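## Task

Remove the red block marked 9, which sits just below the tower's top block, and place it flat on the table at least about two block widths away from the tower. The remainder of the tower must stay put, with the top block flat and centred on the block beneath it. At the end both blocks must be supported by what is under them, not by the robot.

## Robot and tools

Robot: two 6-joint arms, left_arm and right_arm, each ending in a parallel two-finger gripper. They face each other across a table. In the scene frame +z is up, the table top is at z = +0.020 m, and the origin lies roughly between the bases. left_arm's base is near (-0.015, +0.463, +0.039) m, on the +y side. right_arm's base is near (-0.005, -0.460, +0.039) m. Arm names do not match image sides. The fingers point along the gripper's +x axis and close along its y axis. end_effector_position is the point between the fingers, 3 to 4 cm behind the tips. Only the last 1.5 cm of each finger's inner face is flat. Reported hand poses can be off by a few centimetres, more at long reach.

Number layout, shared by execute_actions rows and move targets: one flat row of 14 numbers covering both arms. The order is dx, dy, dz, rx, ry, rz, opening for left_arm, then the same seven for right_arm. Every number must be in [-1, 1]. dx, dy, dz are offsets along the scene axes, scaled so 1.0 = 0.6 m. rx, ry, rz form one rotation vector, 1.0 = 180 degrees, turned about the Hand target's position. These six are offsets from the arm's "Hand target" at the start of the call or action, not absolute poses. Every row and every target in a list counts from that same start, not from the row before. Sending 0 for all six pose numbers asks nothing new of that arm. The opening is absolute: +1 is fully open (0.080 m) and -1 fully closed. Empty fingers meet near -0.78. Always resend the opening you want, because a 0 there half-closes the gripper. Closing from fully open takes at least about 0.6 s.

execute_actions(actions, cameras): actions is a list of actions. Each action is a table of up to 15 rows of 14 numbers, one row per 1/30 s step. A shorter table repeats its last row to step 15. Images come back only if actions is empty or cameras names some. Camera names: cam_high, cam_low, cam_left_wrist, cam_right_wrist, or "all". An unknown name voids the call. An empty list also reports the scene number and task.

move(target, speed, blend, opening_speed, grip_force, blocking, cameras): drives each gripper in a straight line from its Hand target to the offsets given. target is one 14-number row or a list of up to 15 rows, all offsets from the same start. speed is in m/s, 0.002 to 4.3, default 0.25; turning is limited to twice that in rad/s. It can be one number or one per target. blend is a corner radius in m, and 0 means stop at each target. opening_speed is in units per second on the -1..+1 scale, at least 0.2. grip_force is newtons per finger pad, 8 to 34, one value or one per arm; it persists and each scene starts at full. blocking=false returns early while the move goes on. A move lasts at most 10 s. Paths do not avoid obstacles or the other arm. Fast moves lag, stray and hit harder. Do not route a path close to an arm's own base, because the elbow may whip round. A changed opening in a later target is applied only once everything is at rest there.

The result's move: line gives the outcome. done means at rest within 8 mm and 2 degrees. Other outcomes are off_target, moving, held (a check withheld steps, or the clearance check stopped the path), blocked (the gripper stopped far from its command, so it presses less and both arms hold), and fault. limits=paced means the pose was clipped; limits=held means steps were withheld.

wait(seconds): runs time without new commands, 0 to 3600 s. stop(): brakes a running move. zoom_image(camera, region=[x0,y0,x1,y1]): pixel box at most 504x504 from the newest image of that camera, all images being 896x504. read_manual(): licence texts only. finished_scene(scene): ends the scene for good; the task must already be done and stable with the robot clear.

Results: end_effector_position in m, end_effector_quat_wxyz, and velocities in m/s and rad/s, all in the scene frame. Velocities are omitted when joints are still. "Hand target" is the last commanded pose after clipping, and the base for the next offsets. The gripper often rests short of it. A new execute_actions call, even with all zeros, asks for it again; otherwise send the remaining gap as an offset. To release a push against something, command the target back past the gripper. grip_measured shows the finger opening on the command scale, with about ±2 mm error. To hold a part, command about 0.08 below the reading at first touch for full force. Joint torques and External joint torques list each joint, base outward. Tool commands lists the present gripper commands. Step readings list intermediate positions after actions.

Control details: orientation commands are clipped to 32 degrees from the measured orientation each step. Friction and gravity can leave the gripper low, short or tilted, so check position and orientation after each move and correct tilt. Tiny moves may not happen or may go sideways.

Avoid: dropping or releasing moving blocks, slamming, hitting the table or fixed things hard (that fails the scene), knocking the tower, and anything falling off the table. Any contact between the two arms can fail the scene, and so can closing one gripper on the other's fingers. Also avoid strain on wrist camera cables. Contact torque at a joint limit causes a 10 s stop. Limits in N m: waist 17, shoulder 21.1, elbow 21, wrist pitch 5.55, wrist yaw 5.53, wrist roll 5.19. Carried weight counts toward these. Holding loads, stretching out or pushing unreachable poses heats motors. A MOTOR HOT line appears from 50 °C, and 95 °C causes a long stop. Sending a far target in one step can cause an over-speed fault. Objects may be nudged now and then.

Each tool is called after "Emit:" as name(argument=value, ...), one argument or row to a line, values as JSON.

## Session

Emit:
execute_actions(
  actions=[],
)

Scene clock: 0.00 s.
left_arm: end_effector_position=(+0.1416, +0.3317, +0.3972) grip_measured=+1.000 end_effector_quat_wxyz=(+0.964, -0.038, +0.259, -0.052) | right_arm: end_effector_position=(+0.2671, -0.2131, +0.2636) grip_measured=+1.000 end_effector_quat_wxyz=(+0.802, +0.033, +0.576, +0.157)
Joint positions: left_arm=[0.227 1.03 1.476 -1.443 -0.94 -1.012 0.08] | right_arm=[-0.851 1.62 1.606 -1.138 -0.025 0.553 0.08]
Joint velocities: within noise
Joint torques (N m): no reading
External joint torques (N m): no reading
Motor temperatures (°C): left_arm=[27 33 31 29 31 34] | right_arm=[29 28 28 30 34 31]
Heat: left arm: hottest wrist roll 34 °C (+0.0 °C/min); right arm: hottest wrist yaw 34 °C (+0.0 °C/min).
Hand target: left_arm +0.1416, +0.3320, +0.3976; +0.964, -0.039, +0.258, -0.052 | right_arm +0.2673, -0.2129, +0.2658; +0.803, +0.034, +0.573, +0.158
Tool commands: left_gripper/opening=+1.0 right_gripper/opening=+1.0

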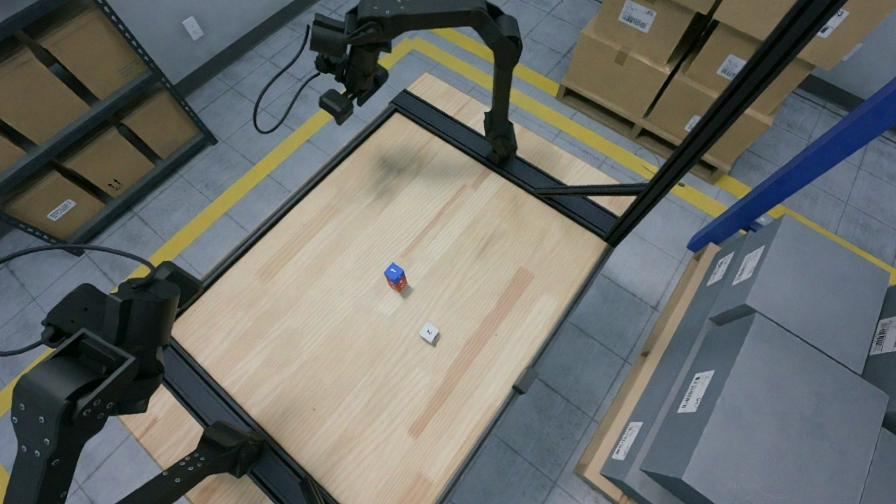

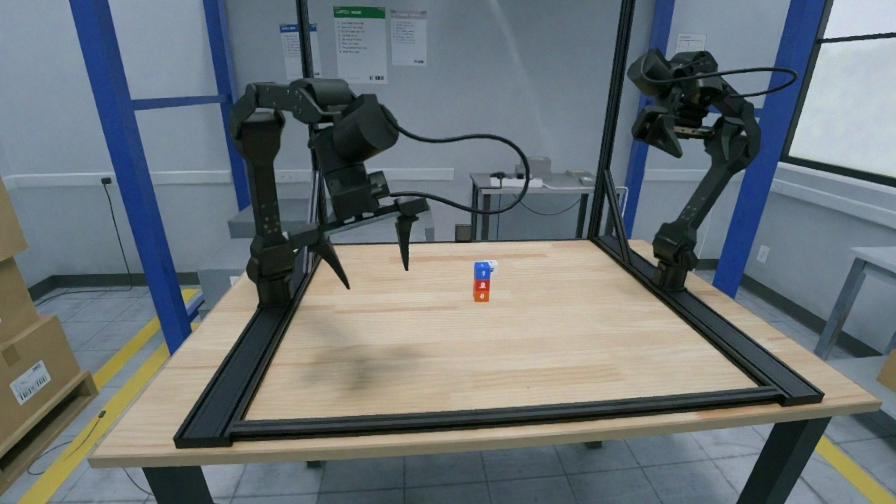

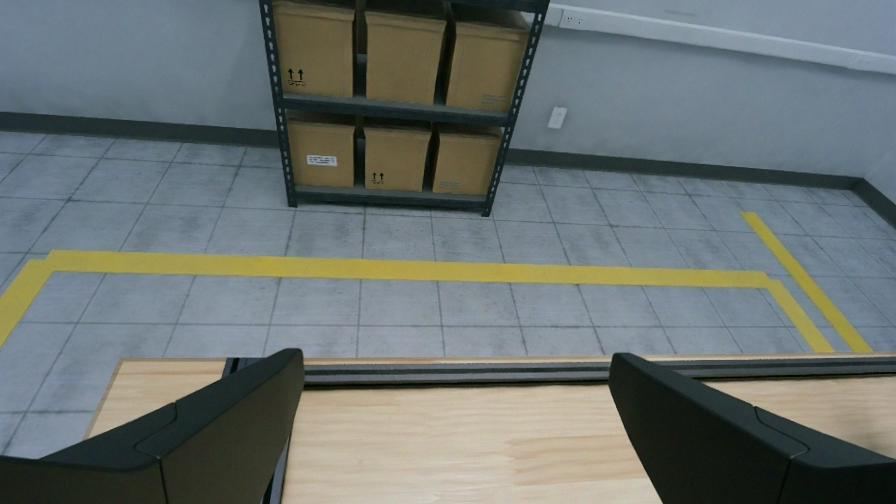

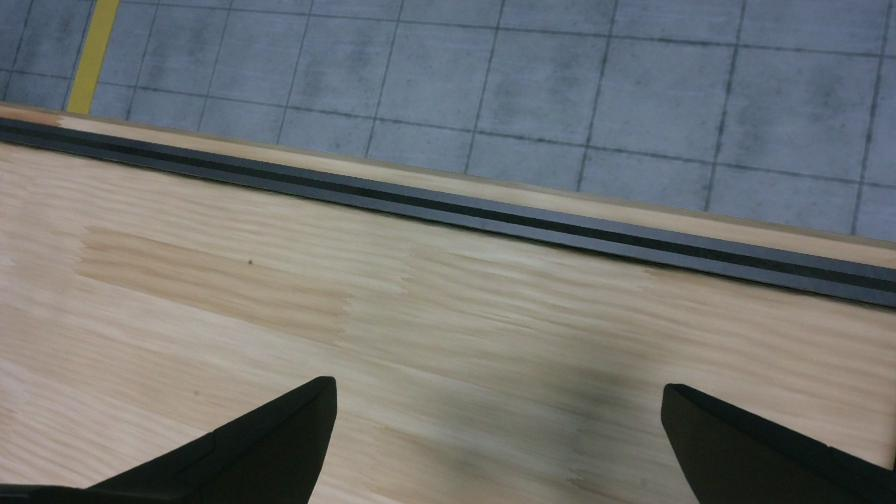

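Emit:
move(
  target=[0,0,0,0,0,0,1,-0.48,0.335,-0.127,-0.147,0.013,0.436,1],
  speed=0.4,
  grip_force=15,
  cameras=["cam_low","cam_right_wrist"],
)

Emit:
zoom_image(
  camera="cam_low",
  region=[450, 230, 530, 310],
)

Scene clock: 6.47 s.
left_arm: end_effector_position=(+0.1416, +0.3317, +0.3972) grip_measured=+1.000 end_effector_quat_wxyz=(+0.964, -0.038, +0.259, -0.052) | right_arm: end_effector_position=(-0.0201, -0.0141, +0.1920) grip_measured=+1.000 end_effector_quat_wxyz=(+0.511, -0.488, +0.490, +0.510)
Joint positions: left_arm=[0.227 1.03 1.476 -1.443 -0.94 -1.012 0.08] | right_arm=[0.027 2.293 2.331 -1.566 0.001 0.038 0.08]
Joint torques (N m): left_arm=[0.11 -0.64 5.37 1.26 -0.54 0.02] | right_arm=[0.05 -7.54 7.01 0.44 -0.01 -0.11]
External joint torques (N m): left_arm=[0.12 0.53 0.2 0.23 -0.09 0.01] | right_arm=[0.07 2.83 1.57 0.03 -0.02 -0.11]
Heat: left arm: hottest shoulder 33 °C (+0.0 °C/min); right arm: hottest wrist yaw 34 °C (+0.0 °C/min).
Hand target: left_arm +0.1416, +0.3320, +0.3976; +0.964, -0.039, +0.258, -0.052 | right_arm -0.0206, -0.0119, +0.1896; +0.500, -0.500, +0.500, +0.500
Off the commanded pose: left_arm 0.000 m, 0 deg | right_arm 0.003 m, 3 deg.
joint sent to its limit (right arm) — joint 4 (wrist pitch), lower limit. The joint targets still meet the commanded pose.
grip_force (N): 15, 15
move: off_target (right_arm)

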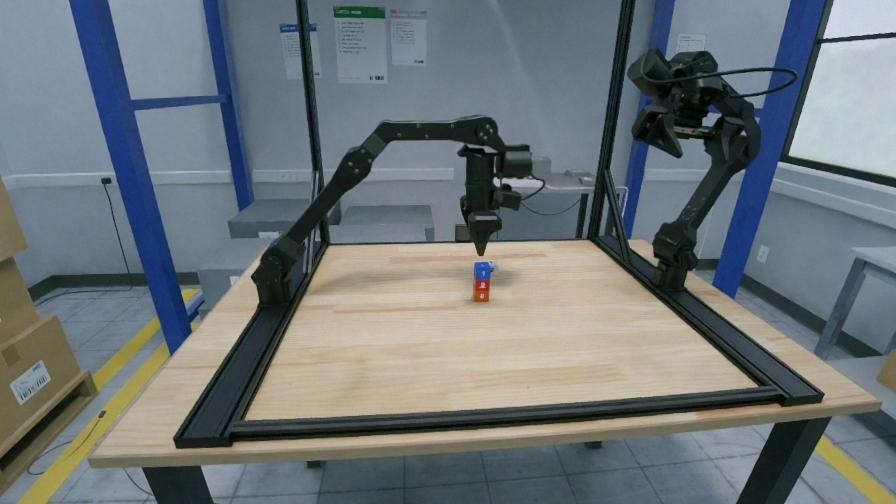

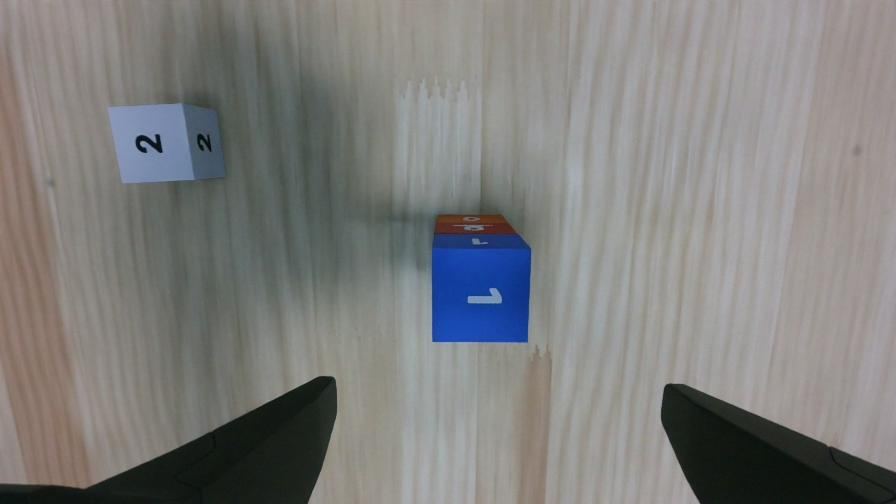

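Scaled by 6.300.

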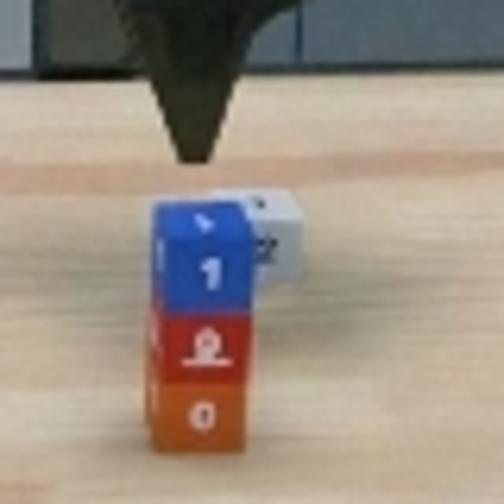

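Emit:
move(
  target=[
    [0,0,0,0,0,0,1,0.001,0.0195,-0.1,0,0,0,1],
    [0,0,0,0,0,0,1,0.001,0.0195,-0.161,0,0,0,1],
    [0,0,0,0,0,0,1,0.001,0.0195,-0.161,0,0,0,-0.4],
  ],
  speed=[0.15,0.1,0.1],
  opening_speed=0.9,
  blend=[0.01,0,0],
  cameras=["cam_low","cam_right_wrist"],
)

Emit:
zoom_image(
  camera="cam_low",
  region=[450, 230, 530, 310],
)

Scene clock: 18.77 s.
left_arm: end_effector_position=(+0.1416, +0.3317, +0.3972) grip_measured=+1.000 end_effector_quat_wxyz=(+0.964, -0.038, +0.259, -0.052) | right_arm: end_effector_position=(-0.0207, +0.0011, +0.0992) grip_measured=-0.092 end_effector_quat_wxyz=(+0.504, -0.497, +0.497, +0.503)
Joint positions: left_arm=[0.227 1.03 1.476 -1.443 -0.94 -1.012 0.08] | right_arm=[0.027 2.357 2.07 -1.271 0.001 0.035 0.031]
Joint torques (N m): left_arm=[0.1 -0.7 5.45 1.26 -0.54 0.01] | right_arm=[-0.25 -8.3 5.12 0.74 -0.03 -0.15]
External joint torques (N m): left_arm=[0.1 0.48 0.3 0.24 -0.08 0] | right_arm=[-0.16 2.59 -0.45 0.4 -0.04 -0.15]
Motor temperatures (°C): left_arm=[27 33 33 30 31 33] | right_arm=[29 34 30 30 34 31]
Heat: left arm: hottest shoulder 33 °C (+0.0 °C/min); right arm: hottest shoulder 34 °C (+19.2 °C/min).
Hand target: left_arm +0.1416, +0.3320, +0.3976; +0.964, -0.039, +0.258, -0.052 | right_arm -0.0200, -0.0002, +0.0931; +0.500, -0.500, +0.500, +0.500
Off the commanded pose: left_arm 0.000 m, 0 deg | right_arm 0.006 m, 1 deg.
grip_force (N): 15, 15
move: done

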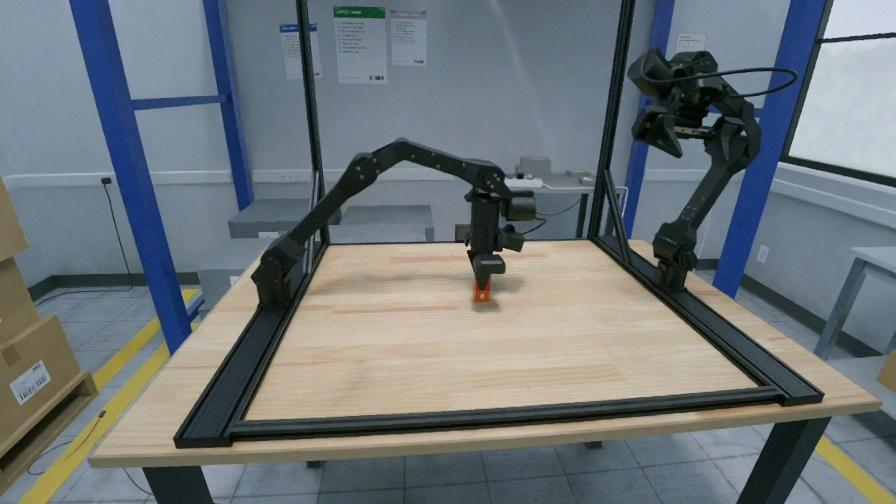

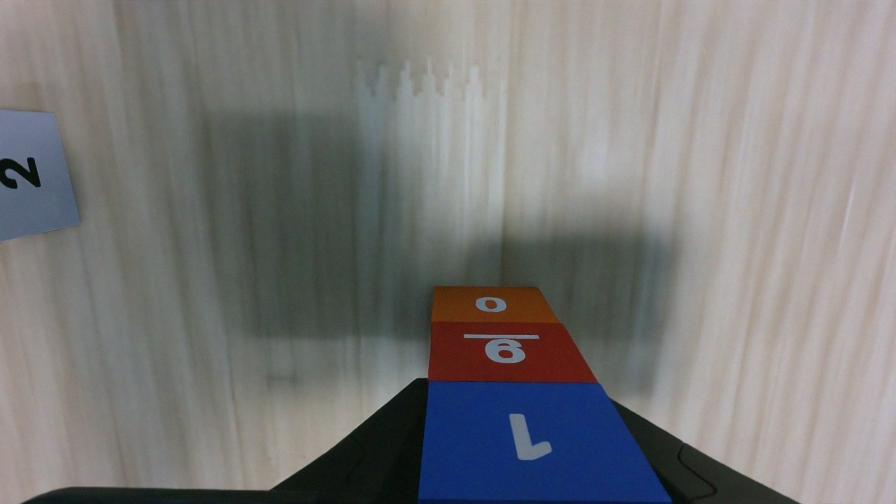

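Scaled by 6.300.

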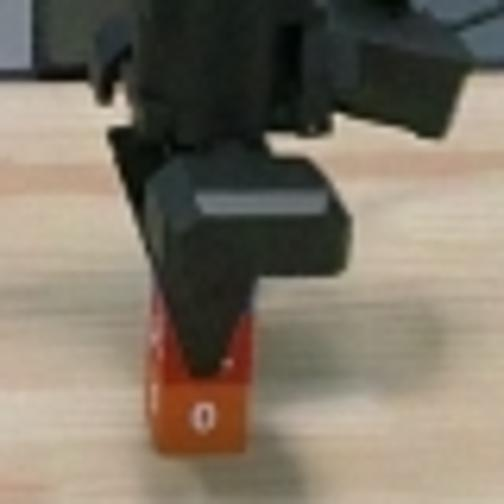

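Emit:
move(
  target=[
    [0,0,0,0,0,0,1,0,0,0.07,0,0,0,-0.4],
    [0,0,0,0,0,0,1,0.25,0,0.07,0,0,0,-0.4],
    [0,0,0,0,0,0,1,0.25,0,-0.030,0,0,0,-0.4],
    [0,0,0,0,0,0,1,0.25,0,-0.0545,0,0,0,-0.4],
    [0,0,0,0,0,0,1,0.25,0,-0.0545,0,0,0,0.5],
    [0,0,0,0,0,0,1,0.25,0,0.026,0,0,0,0.5],
  ],
  speed=[0.12,0.2,0.15,0.05,0.07,0.1],
  opening_speed=0.9,
  blend=[0.01,0.01,0.003,0,0,0],
  cameras=["cam_low","cam_right_wrist"],
)

Emit:
zoom_image(
  camera="cam_low",
  region=[450, 260, 540, 350],
)

Scene clock: 26.43 s.
left_arm: end_effector_position=(+0.1416, +0.3317, +0.3972) grip_measured=+1.000 end_effector_quat_wxyz=(+0.964, -0.038, +0.259, -0.052) | right_arm: end_effector_position=(+0.1295, -0.0015, +0.1101) grip_measured=+0.497 end_effector_quat_wxyz=(+0.501, -0.500, +0.500, +0.499)
Joint positions: left_arm=[0.227 1.03 1.476 -1.443 -0.94 -1.012 0.08] | right_arm=[-0.292 2.47 2.314 -1.415 0.002 -0.282 0.057]
Joint torques (N m): left_arm=[0.07 -0.63 5.43 1.26 -0.57 0.01] | right_arm=[-0.15 -8.92 7.15 0.37 -0.09 -0.13]
External joint torques (N m): left_arm=[0.06 0.55 0.26 0.24 -0.1 0] | right_arm=[-0.08 2.43 1.62 0.03 -0.1 -0.14]
Heat: left arm: hottest shoulder 33 °C (+0.0 °C/min); right arm: hottest shoulder 36 °C (+18.2 °C/min).
Hand target: left_arm +0.1416, +0.3320, +0.3976; +0.964, -0.039, +0.258, -0.052 | right_arm +0.1299, -0.0001, +0.1087; +0.500, -0.500, +0.500, +0.500
Off the commanded pose: left_arm 0.000 m, 0 deg | right_arm 0.002 m, 0 deg.
grip_force (N): 15, 15
move: done; target 5's new opening was sent with right_arm's hand 0.010 m and 1 deg from that target

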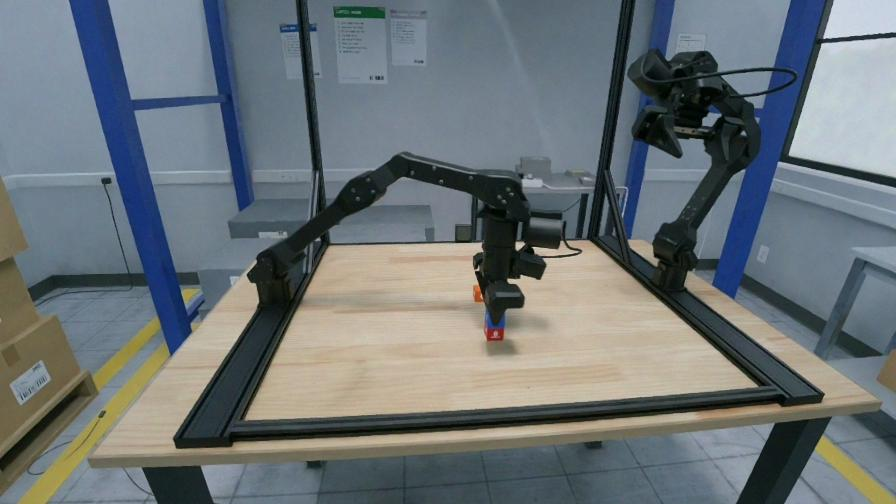

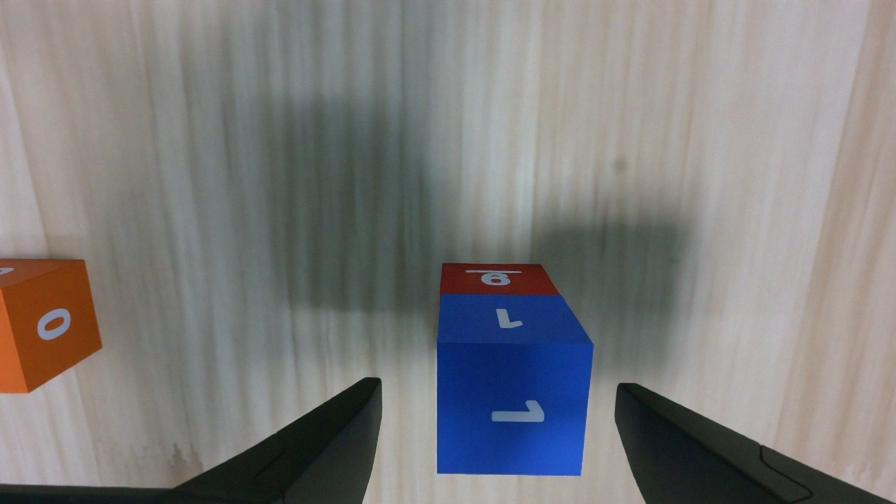

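Scaled by 5.600.

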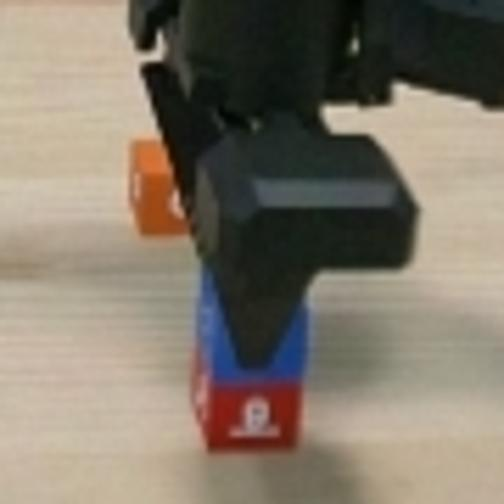

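Emit:
move(
  target=[
    [0,0,0,0,0,0,1,0.003,0,-0.016,0,0,0,0.5],
    [0,0,0,0,0,0,1,0.003,0,-0.016,0,0,0,-0.4],
    [0,0,0,0,0,0,1,0.003,0,0.044,0,0,0,-0.4],
    [0,0,0,0,0,0,1,-0.2505,0,0.044,0,0,0,-0.4],
    [0,0,0,0,0,0,1,-0.2505,0,0.012,0,0,0,-0.4],
  ],
  speed=[0.08,0.1,0.12,0.2,0.08],
  opening_speed=0.9,
  blend=[0,0,0.01,0.01,0],
  cameras=["cam_low","cam_right_wrist"],
)

Emit:
zoom_image(
  camera="cam_low",
  region=[450, 240, 520, 310],
)

Emit:
zoom_image(
  camera="cam_right_wrist",
  region=[400, 230, 640, 370],
)

Scene clock: 34.17 s.
left_arm: end_effector_position=(+0.1416, +0.3317, +0.3972) grip_measured=+1.000 end_effector_quat_wxyz=(+0.964, -0.038, +0.259, -0.052) | right_arm: end_effector_position=(-0.0202, -0.0001, +0.1084) grip_measured=-0.092 end_effector_quat_wxyz=(+0.494, -0.506, +0.503, +0.497)
Joint positions: left_arm=[0.227 1.03 1.476 -1.443 -0.94 -1.012 0.08] | right_arm=[0.026 2.386 2.157 -1.36 0 0.027 0.031]
Joint torques (N m): left_arm=[0.12 -0.74 5.46 1.24 -0.55 0.02] | right_arm=[0.09 -11.6 5.17 0.78 0.02 0.13]
External joint torques (N m): left_arm=[0.12 0.44 0.24 0.18 -0.09 0.01] | right_arm=[0.37 -0.73 -0.31 0.47 -0.02 0.13]
Heat: left arm: hottest shoulder 33 °C (+0.0 °C/min); right arm: hottest shoulder 38 °C (+17.6 °C/min).
Hand target: left_arm +0.1416, +0.3320, +0.3976; +0.964, -0.039, +0.258, -0.052 | right_arm -0.0204, -0.0001, +0.1159; +0.500, -0.500, +0.500, +0.500
Off the commanded pose: left_arm 0.000 m, 0 deg | right_arm 0.008 m, 1 deg.
grip_force (N): 15, 15
move: done; blend cut to 0.0096 m at target 4

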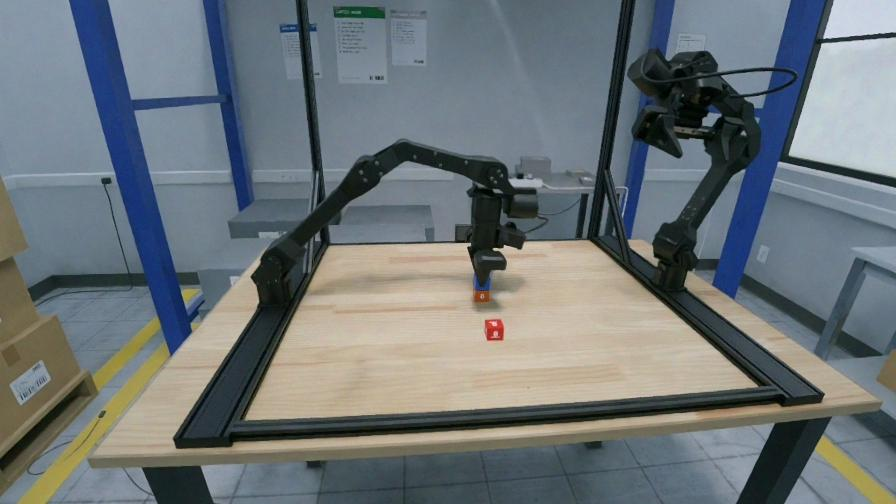

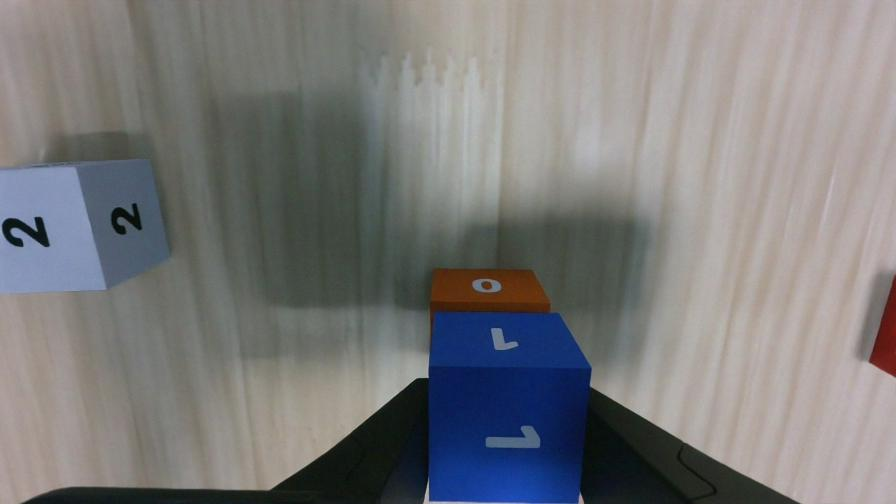

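Scaled by 7.200.

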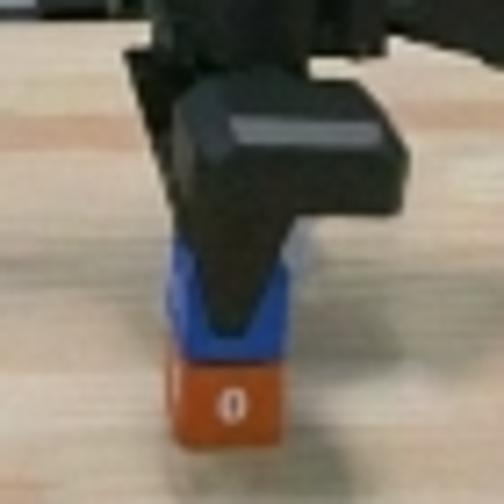

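Scaled by 2.100.

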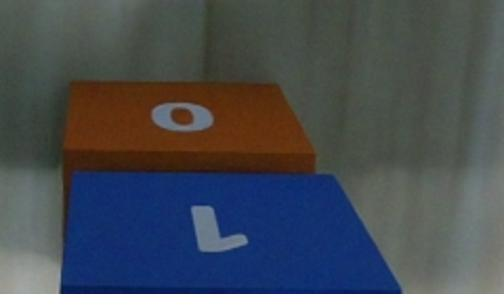

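Emit:
move(
  target=[0,0,0,0,0,0,1,-0.0028,0,-0.023,0,0,0,-0.4],
  speed=0.05,
  cameras=["cam_low","cam_right_wrist"],
)

Emit:
zoom_image(
  camera="cam_low",
  region=[450, 240, 520, 310],
)

Emit:
zoom_image(
  camera="cam_right_wrist",
  region=[400, 230, 640, 370],
)

Scene clock: 38.63 s.
left_arm: end_effector_position=(+0.1416, +0.3317, +0.3972) grip_measured=+1.000 end_effector_quat_wxyz=(+0.964, -0.038, +0.259, -0.052) | right_arm: end_effector_position=(-0.0202, +0.0015, +0.1026) grip_measured=-0.092 end_effector_quat_wxyz=(+0.500, -0.500, +0.499, +0.501)
Joint positions: left_arm=[0.227 1.03 1.476 -1.443 -0.94 -1.012 0.08] | right_arm=[0.026 2.372 2.11 -1.308 0 0.031 0.031]
Joint torques (N m): left_arm=[0.14 -0.66 5.39 1.25 -0.56 0.02] | right_arm=[0.29 -10.06 4.26 0.89 -0.03 0.14]
External joint torques (N m): left_arm=[0.14 0.52 0.23 0.22 -0.1 0.01] | right_arm=[0.32 0.77 -1.25 0.56 -0.03 0.14]
Motor temperatures (°C): left_arm=[27 33 33 31 31 33] | right_arm=[29 39 31 30 34 31]
Heat: left arm: hottest shoulder 33 °C (+0.0 °C/min); right arm: hottest shoulder 39 °C (+17.1 °C/min).
Hand target: left_arm +0.1416, +0.3320, +0.3976; +0.964, -0.039, +0.258, -0.052 | right_arm -0.0221, -0.0001, +0.1022; +0.500, -0.500, +0.500, +0.500
Off the commanded pose: left_arm 0.000 m, 0 deg | right_arm 0.003 m, 0 deg.
grip_force (N): 15, 15
move: done

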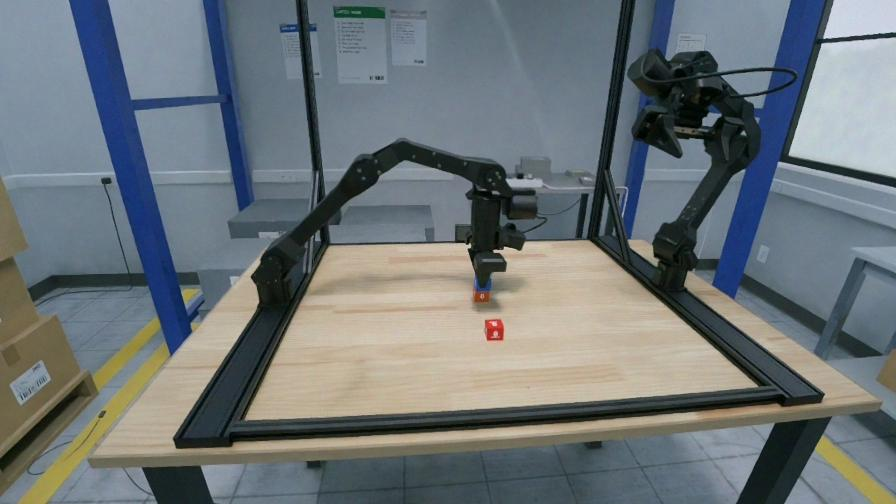

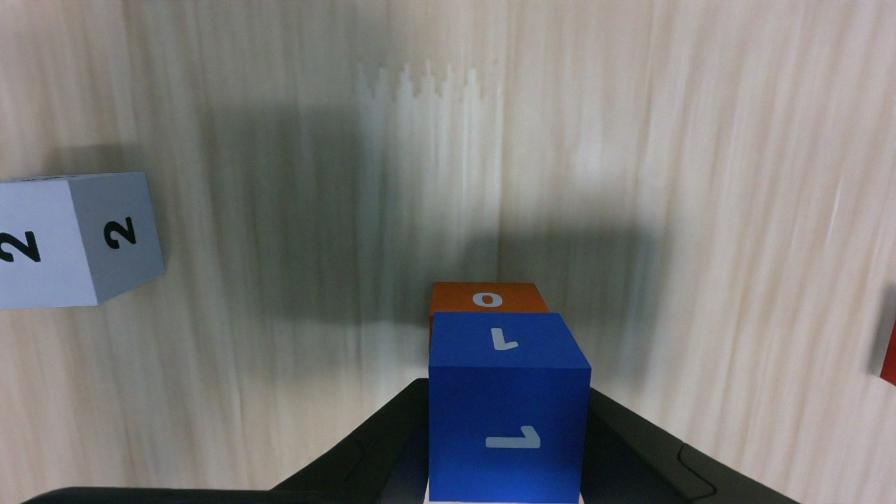

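Scaled by 7.200.

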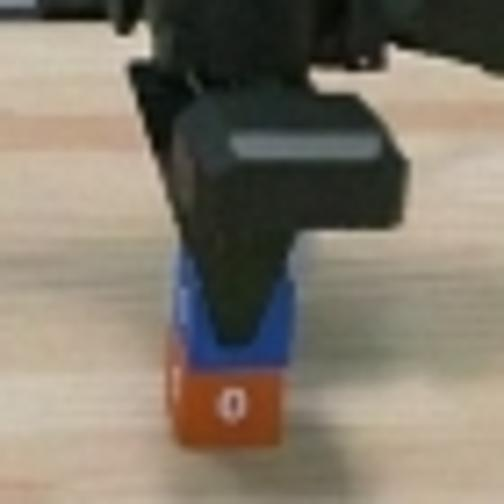

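Scaled by 2.100.

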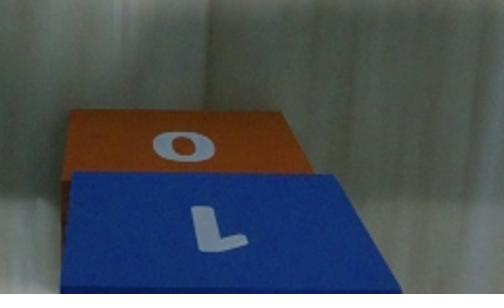

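Emit:
move(
  target=[
    [0,0,0,0,0,0,1,-0.004,-0.004,0.012,0,0,0,-0.4],
    [0,0,0,0,0,0,1,-0.002,-0.004,0,0,0,0,-0.4],
    [0,0,0,0,0,0,1,-0.002,-0.004,-0.005,0,0,0,-0.4],
  ],
  speed=0.05,
  cameras=["cam_low","cam_right_wrist"],
)

Emit:
zoom_image(
  camera="cam_low",
  region=[450, 240, 520, 310],
)

Emit:
zoom_image(
  camera="cam_right_wrist",
  region=[400, 230, 640, 370],
)

Scene clock: 42.87 s.
left_arm: end_effector_position=(+0.1416, +0.3317, +0.3972) grip_measured=+1.000 end_effector_quat_wxyz=(+0.964, -0.038, +0.259, -0.052) | right_arm: end_effector_position=(-0.0227, -0.0016, +0.1019) grip_measured=-0.092 end_effector_quat_wxyz=(+0.500, -0.500, +0.499, +0.501)
Joint positions: left_arm=[0.227 1.03 1.476 -1.443 -0.94 -1.012 0.08] | right_arm=[0.031 2.355 2.078 -1.292 0 0.037 0.031]
Joint torques (N m): left_arm=[0.11 -0.62 5.42 1.24 -0.53 0.02] | right_arm=[0.08 -9.55 4.31 1.2 0 0.1]
External joint torques (N m): left_arm=[0.1 0.56 0.26 0.21 -0.07 0.01] | right_arm=[0.14 1.31 -1.27 0.86 -0.02 0.1]
Heat: left arm: hottest elbow 34 °C (+4.2 °C/min); right arm: hottest shoulder 42 °C (+19.6 °C/min).
Hand target: left_arm +0.1416, +0.3320, +0.3976; +0.964, -0.039, +0.258, -0.052 | right_arm -0.0233, -0.0026, +0.0991; +0.500, -0.500, +0.500, +0.500
Off the commanded pose: left_arm 0.000 m, 0 deg | right_arm 0.003 m, 0 deg.
grip_force (N): 15, 15
move: done

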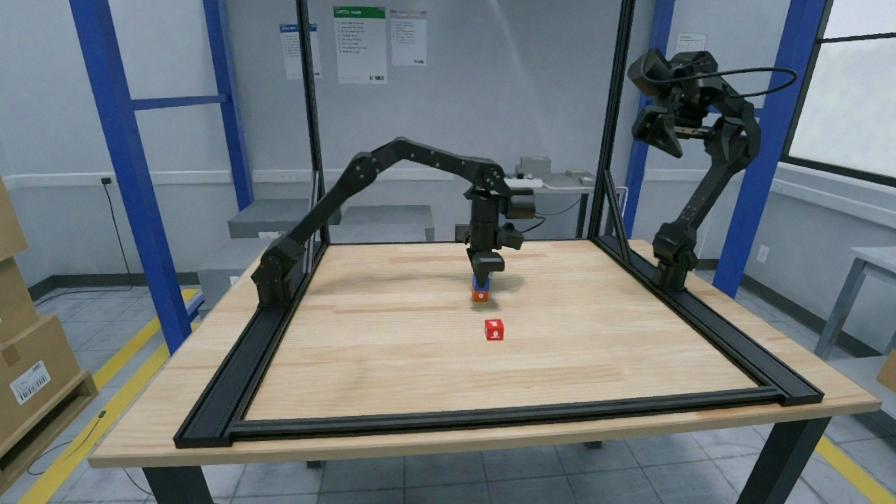

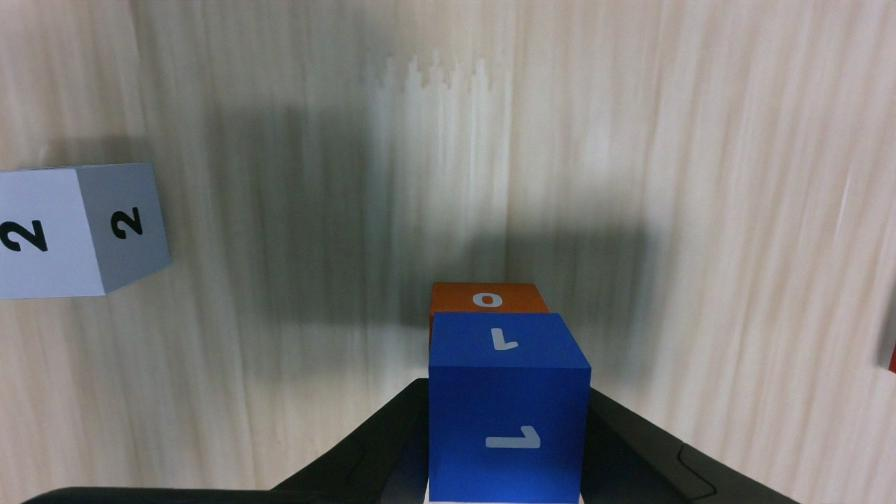

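Scaled by 7.200.

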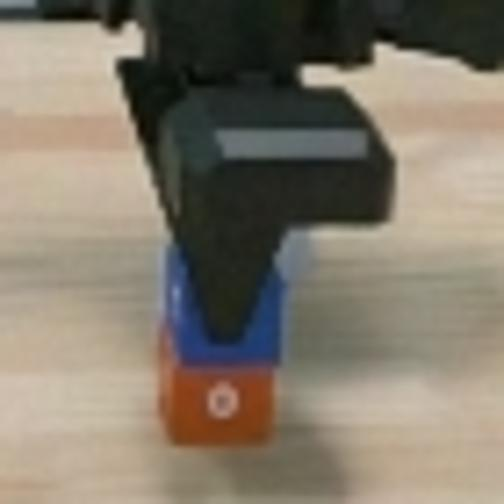

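Scaled by 2.100.

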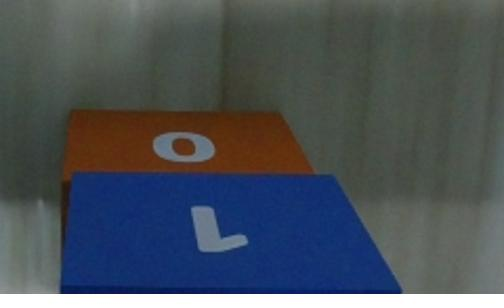

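Emit:
move(
  target=[0,0,0,0,0,0,1,0.006,0.005,0,0,0,0,-0.4],
  speed=0.03,
  cameras=["cam_low","cam_right_wrist"],
)

Emit:
zoom_image(
  camera="cam_low",
  region=[450, 240, 520, 310],
)

Emit:
zoom_image(
  camera="cam_right_wrist",
  region=[400, 230, 640, 370],
)

Scene clock: 47.40 s.
left_arm: end_effector_position=(+0.1416, +0.3317, +0.3972) grip_measured=+1.000 end_effector_quat_wxyz=(+0.964, -0.038, +0.259, -0.052) | right_arm: end_effector_position=(-0.0215, -0.0011, +0.1028) grip_measured=-0.092 end_effector_quat_wxyz=(+0.500, -0.499, +0.499, +0.501)
Joint positions: left_arm=[0.227 1.03 1.476 -1.443 -0.94 -1.012 0.08] | right_arm=[0.029 2.355 2.082 -1.293 0 0.035 0.031]
Joint torques (N m): left_arm=[0.11 -0.66 5.41 1.25 -0.53 0.01] | right_arm=[-0.18 -8 6.85 0.65 0.01 -0.11]
External joint torques (N m): left_arm=[0.11 0.54 0.22 0.22 -0.07 0.01] | right_arm=[-0.2 2.98 1.21 0.3 -0.01 -0.11]
Motor temperatures (°C): left_arm=[27 33 34 31 31 33] | right_arm=[29 44 31 31 34 31]
Heat: left arm: hottest elbow 34 °C (+3.8 °C/min); right arm: hottest shoulder 44 °C (+20.3 °C/min). Heating fast: the right arm's shoulder motor: a push or a pull is the cause, and it goes on while you think. Ease it with your next call, before anything else.
Hand target: left_arm +0.1416, +0.3320, +0.3976; +0.964, -0.039, +0.258, -0.052 | right_arm -0.0197, +0.0005, +0.0991; +0.500, -0.500, +0.500, +0.500
Off the commanded pose: left_arm 0.000 m, 0 deg | right_arm 0.004 m, 0 deg.
grip_force (N): 15, 15
move: done

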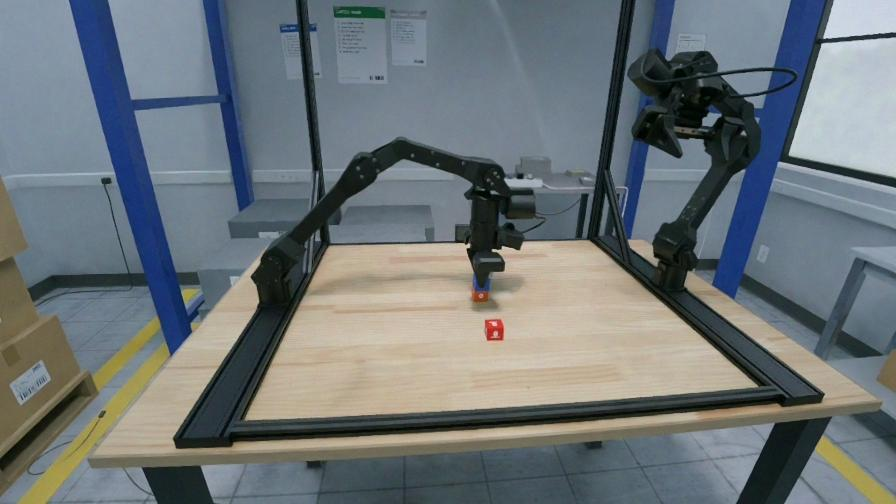

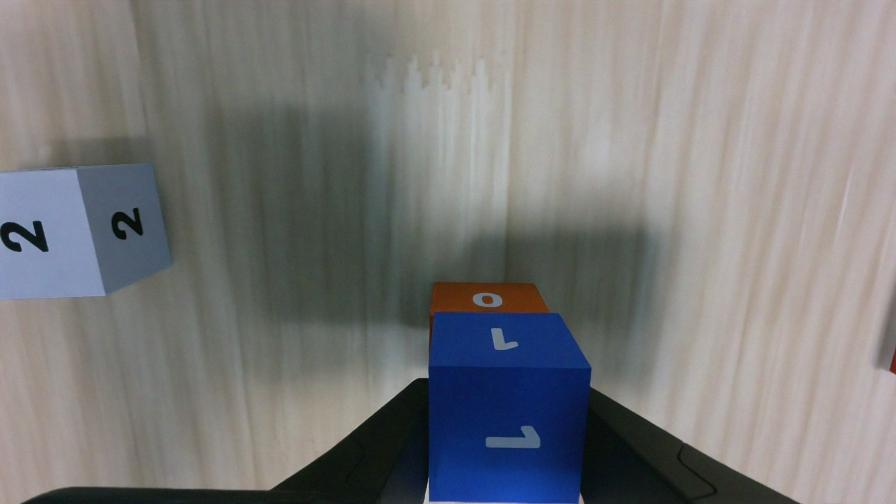

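Scaled by 7.200.

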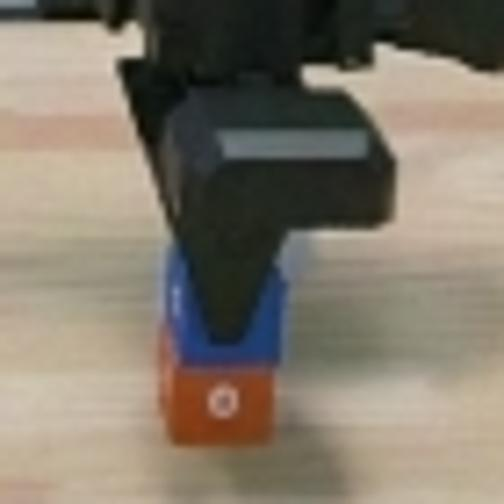

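Scaled by 2.100.

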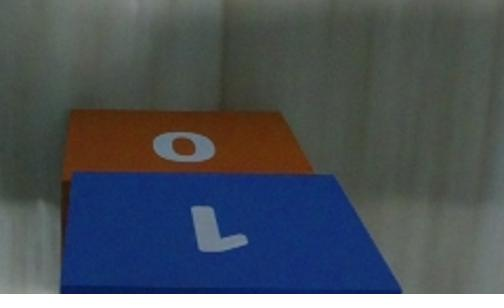

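Emit:
move(
  target=[0,0,0,0,0,0,1,0.003,0.006,0.002,0,0,0,-0.4],
  speed=0.03,
  cameras=["cam_low","cam_right_wrist"],
)

Emit:
zoom_image(
  camera="cam_low",
  region=[450, 240, 520, 310],
)

Emit:
zoom_image(
  camera="cam_right_wrist",
  region=[400, 230, 640, 370],
)

Scene clock: 50.03 s.
left_arm: end_effector_position=(+0.1416, +0.3317, +0.3972) grip_measured=+1.000 end_effector_quat_wxyz=(+0.964, -0.038, +0.259, -0.052) | right_arm: end_effector_position=(-0.0192, +0.0024, +0.1042) grip_measured=-0.092 end_effector_quat_wxyz=(+0.501, -0.498, +0.499, +0.502)
Joint positions: left_arm=[0.227 1.03 1.476 -1.443 -0.94 -1.012 0.08] | right_arm=[0.023 2.371 2.115 -1.309 0 0.031 0.031]
Joint torques (N m): left_arm=[0.09 -0.63 5.38 1.24 -0.56 0.03] | right_arm=[-0.25 -7.79 7.32 0.39 0 -0.16]
External joint torques (N m): left_arm=[0.09 0.55 0.18 0.2 -0.1 0.02] | right_arm=[-0.25 3.19 1.74 0.06 0 -0.16]
Heat: left arm: hottest elbow 34 °C (+3.6 °C/min); right arm: hottest shoulder 44 °C (+19.2 °C/min).
Hand target: left_arm +0.1416, +0.3320, +0.3976; +0.964, -0.039, +0.258, -0.052 | right_arm -0.0178, +0.0041, +0.1004; +0.500, -0.500, +0.500, +0.500
Off the commanded pose: left_arm 0.000 m, 0 deg | right_arm 0.004 m, 0 deg.
grip_force (N): 15, 15
move: done

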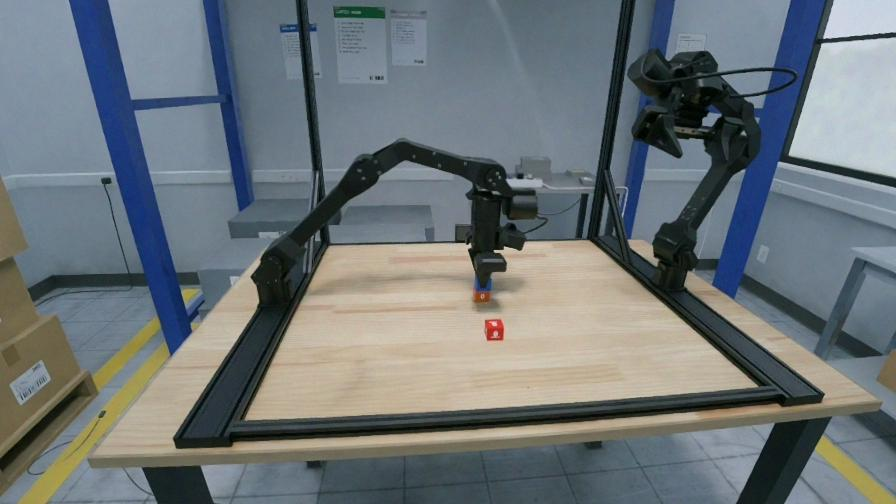

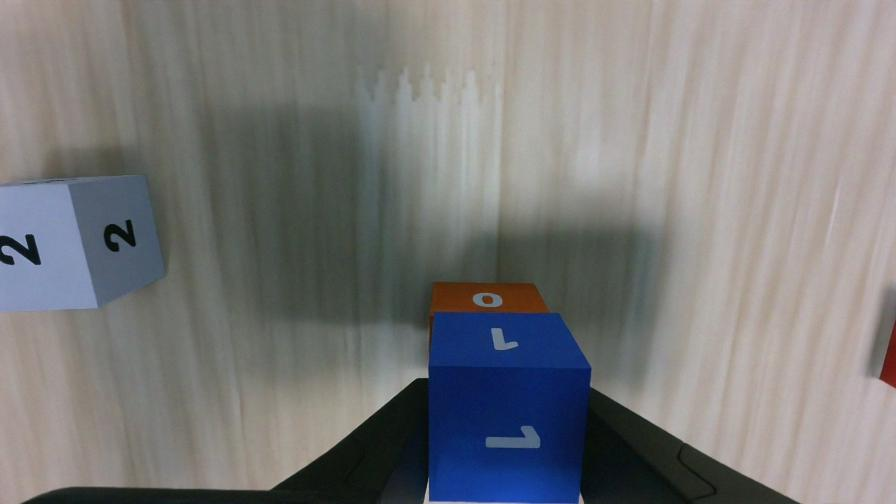

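Scaled by 7.200.

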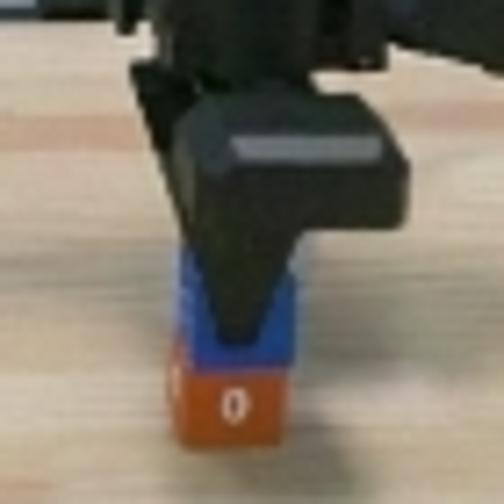

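Scaled by 2.100.

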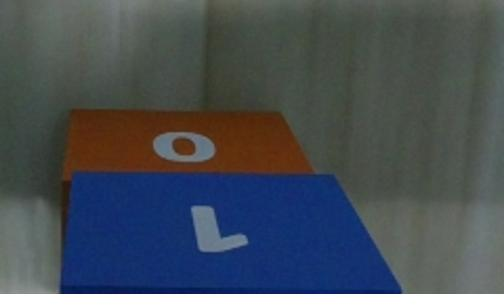

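Emit:
move(
  target=[
    [0,0,0,0,0,0,1,-0.001,-0.002,0.002,0,0,0,-0.4],
    [0,0,0,0,0,0,1,-0.001,-0.002,0.002,0,0,0,0.6],
    [0,0,0,0,0,0,1,-0.003,-0.004,0.12,0,0,0,0.6],
  ],
  speed=0.1,
  opening_speed=0.7,
  cameras=["cam_right_wrist","cam_low"],
)

Emit:
zoom_image(
  camera="cam_low",
  region=[450, 240, 530, 350],
)

Scene clock: 55.83 s.
left_arm: end_effector_position=(+0.1416, +0.3317, +0.3972) grip_measured=+1.000 end_effector_quat_wxyz=(+0.964, -0.038, +0.259, -0.052) | right_arm: end_effector_position=(-0.0191, +0.0001, +0.1598) grip_measured=+0.597 end_effector_quat_wxyz=(+0.504, -0.495, +0.496, +0.505)
Joint positions: left_arm=[0.227 1.03 1.476 -1.443 -0.94 -1.012 0.08] | right_arm=[0.023 2.373 2.34 -1.52 0 0.031 0.062]
Joint torques (N m): left_arm=[0.1 -0.65 5.37 1.24 -0.55 0] | right_arm=[0 -11.65 7 0.42 0.03 -0.03]
External joint torques (N m): left_arm=[0.1 0.61 0.16 0.22 -0.09 0] | right_arm=[-0.03 -0.94 1.62 0.07 0.02 -0.03]
Heat: left arm: hottest elbow 34 °C (+3.2 °C/min); right arm: hottest shoulder 44 °C (+17.2 °C/min).
Hand target: left_arm +0.1416, +0.3320, +0.3976; +0.964, -0.039, +0.258, -0.052 | right_arm -0.0196, +0.0017, +0.1723; +0.500, -0.500, +0.500, +0.500
Off the commanded pose: left_arm 0.000 m, 0 deg | right_arm 0.013 m, 1 deg.
joint sent to its limit (right arm) — joint 3 (elbow), upper limit, where the elbow is as straight as it goes. The joint targets are off in orientation, not in position.
grip_force (N): 15, 15
move: off_target (right_arm)
Images, in order (width x height): cam_low 896x504, cam_right_wrist 896x504.

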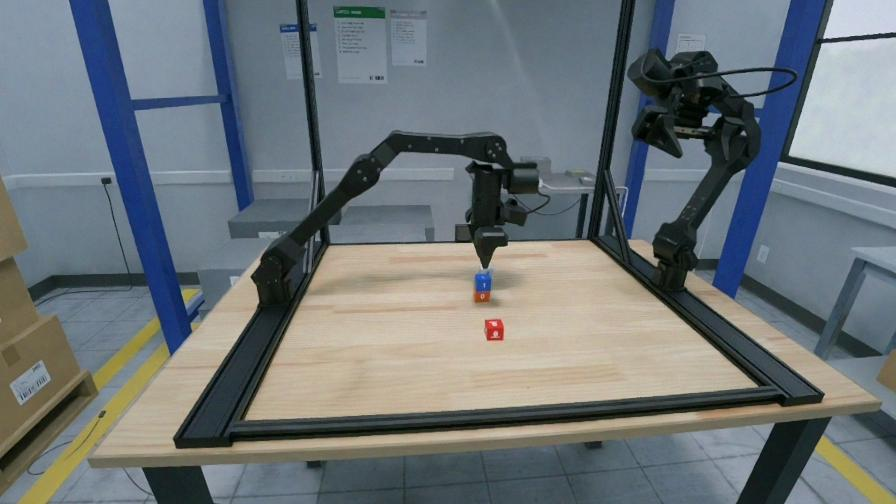

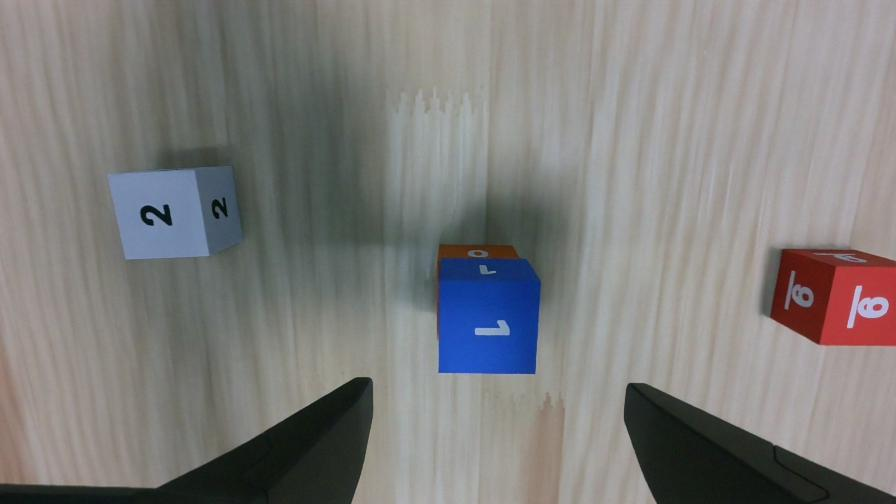

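Scaled by 4.582.

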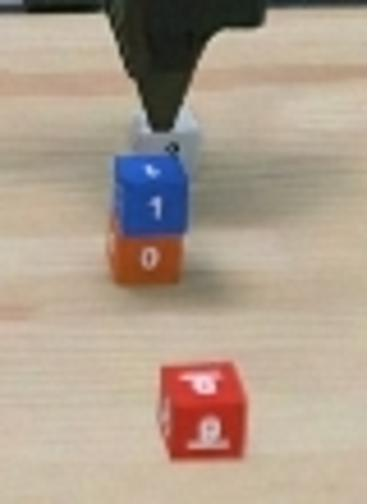

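Emit:
finished_scene(
  scene=2,
)

The scene is finished: the task was done.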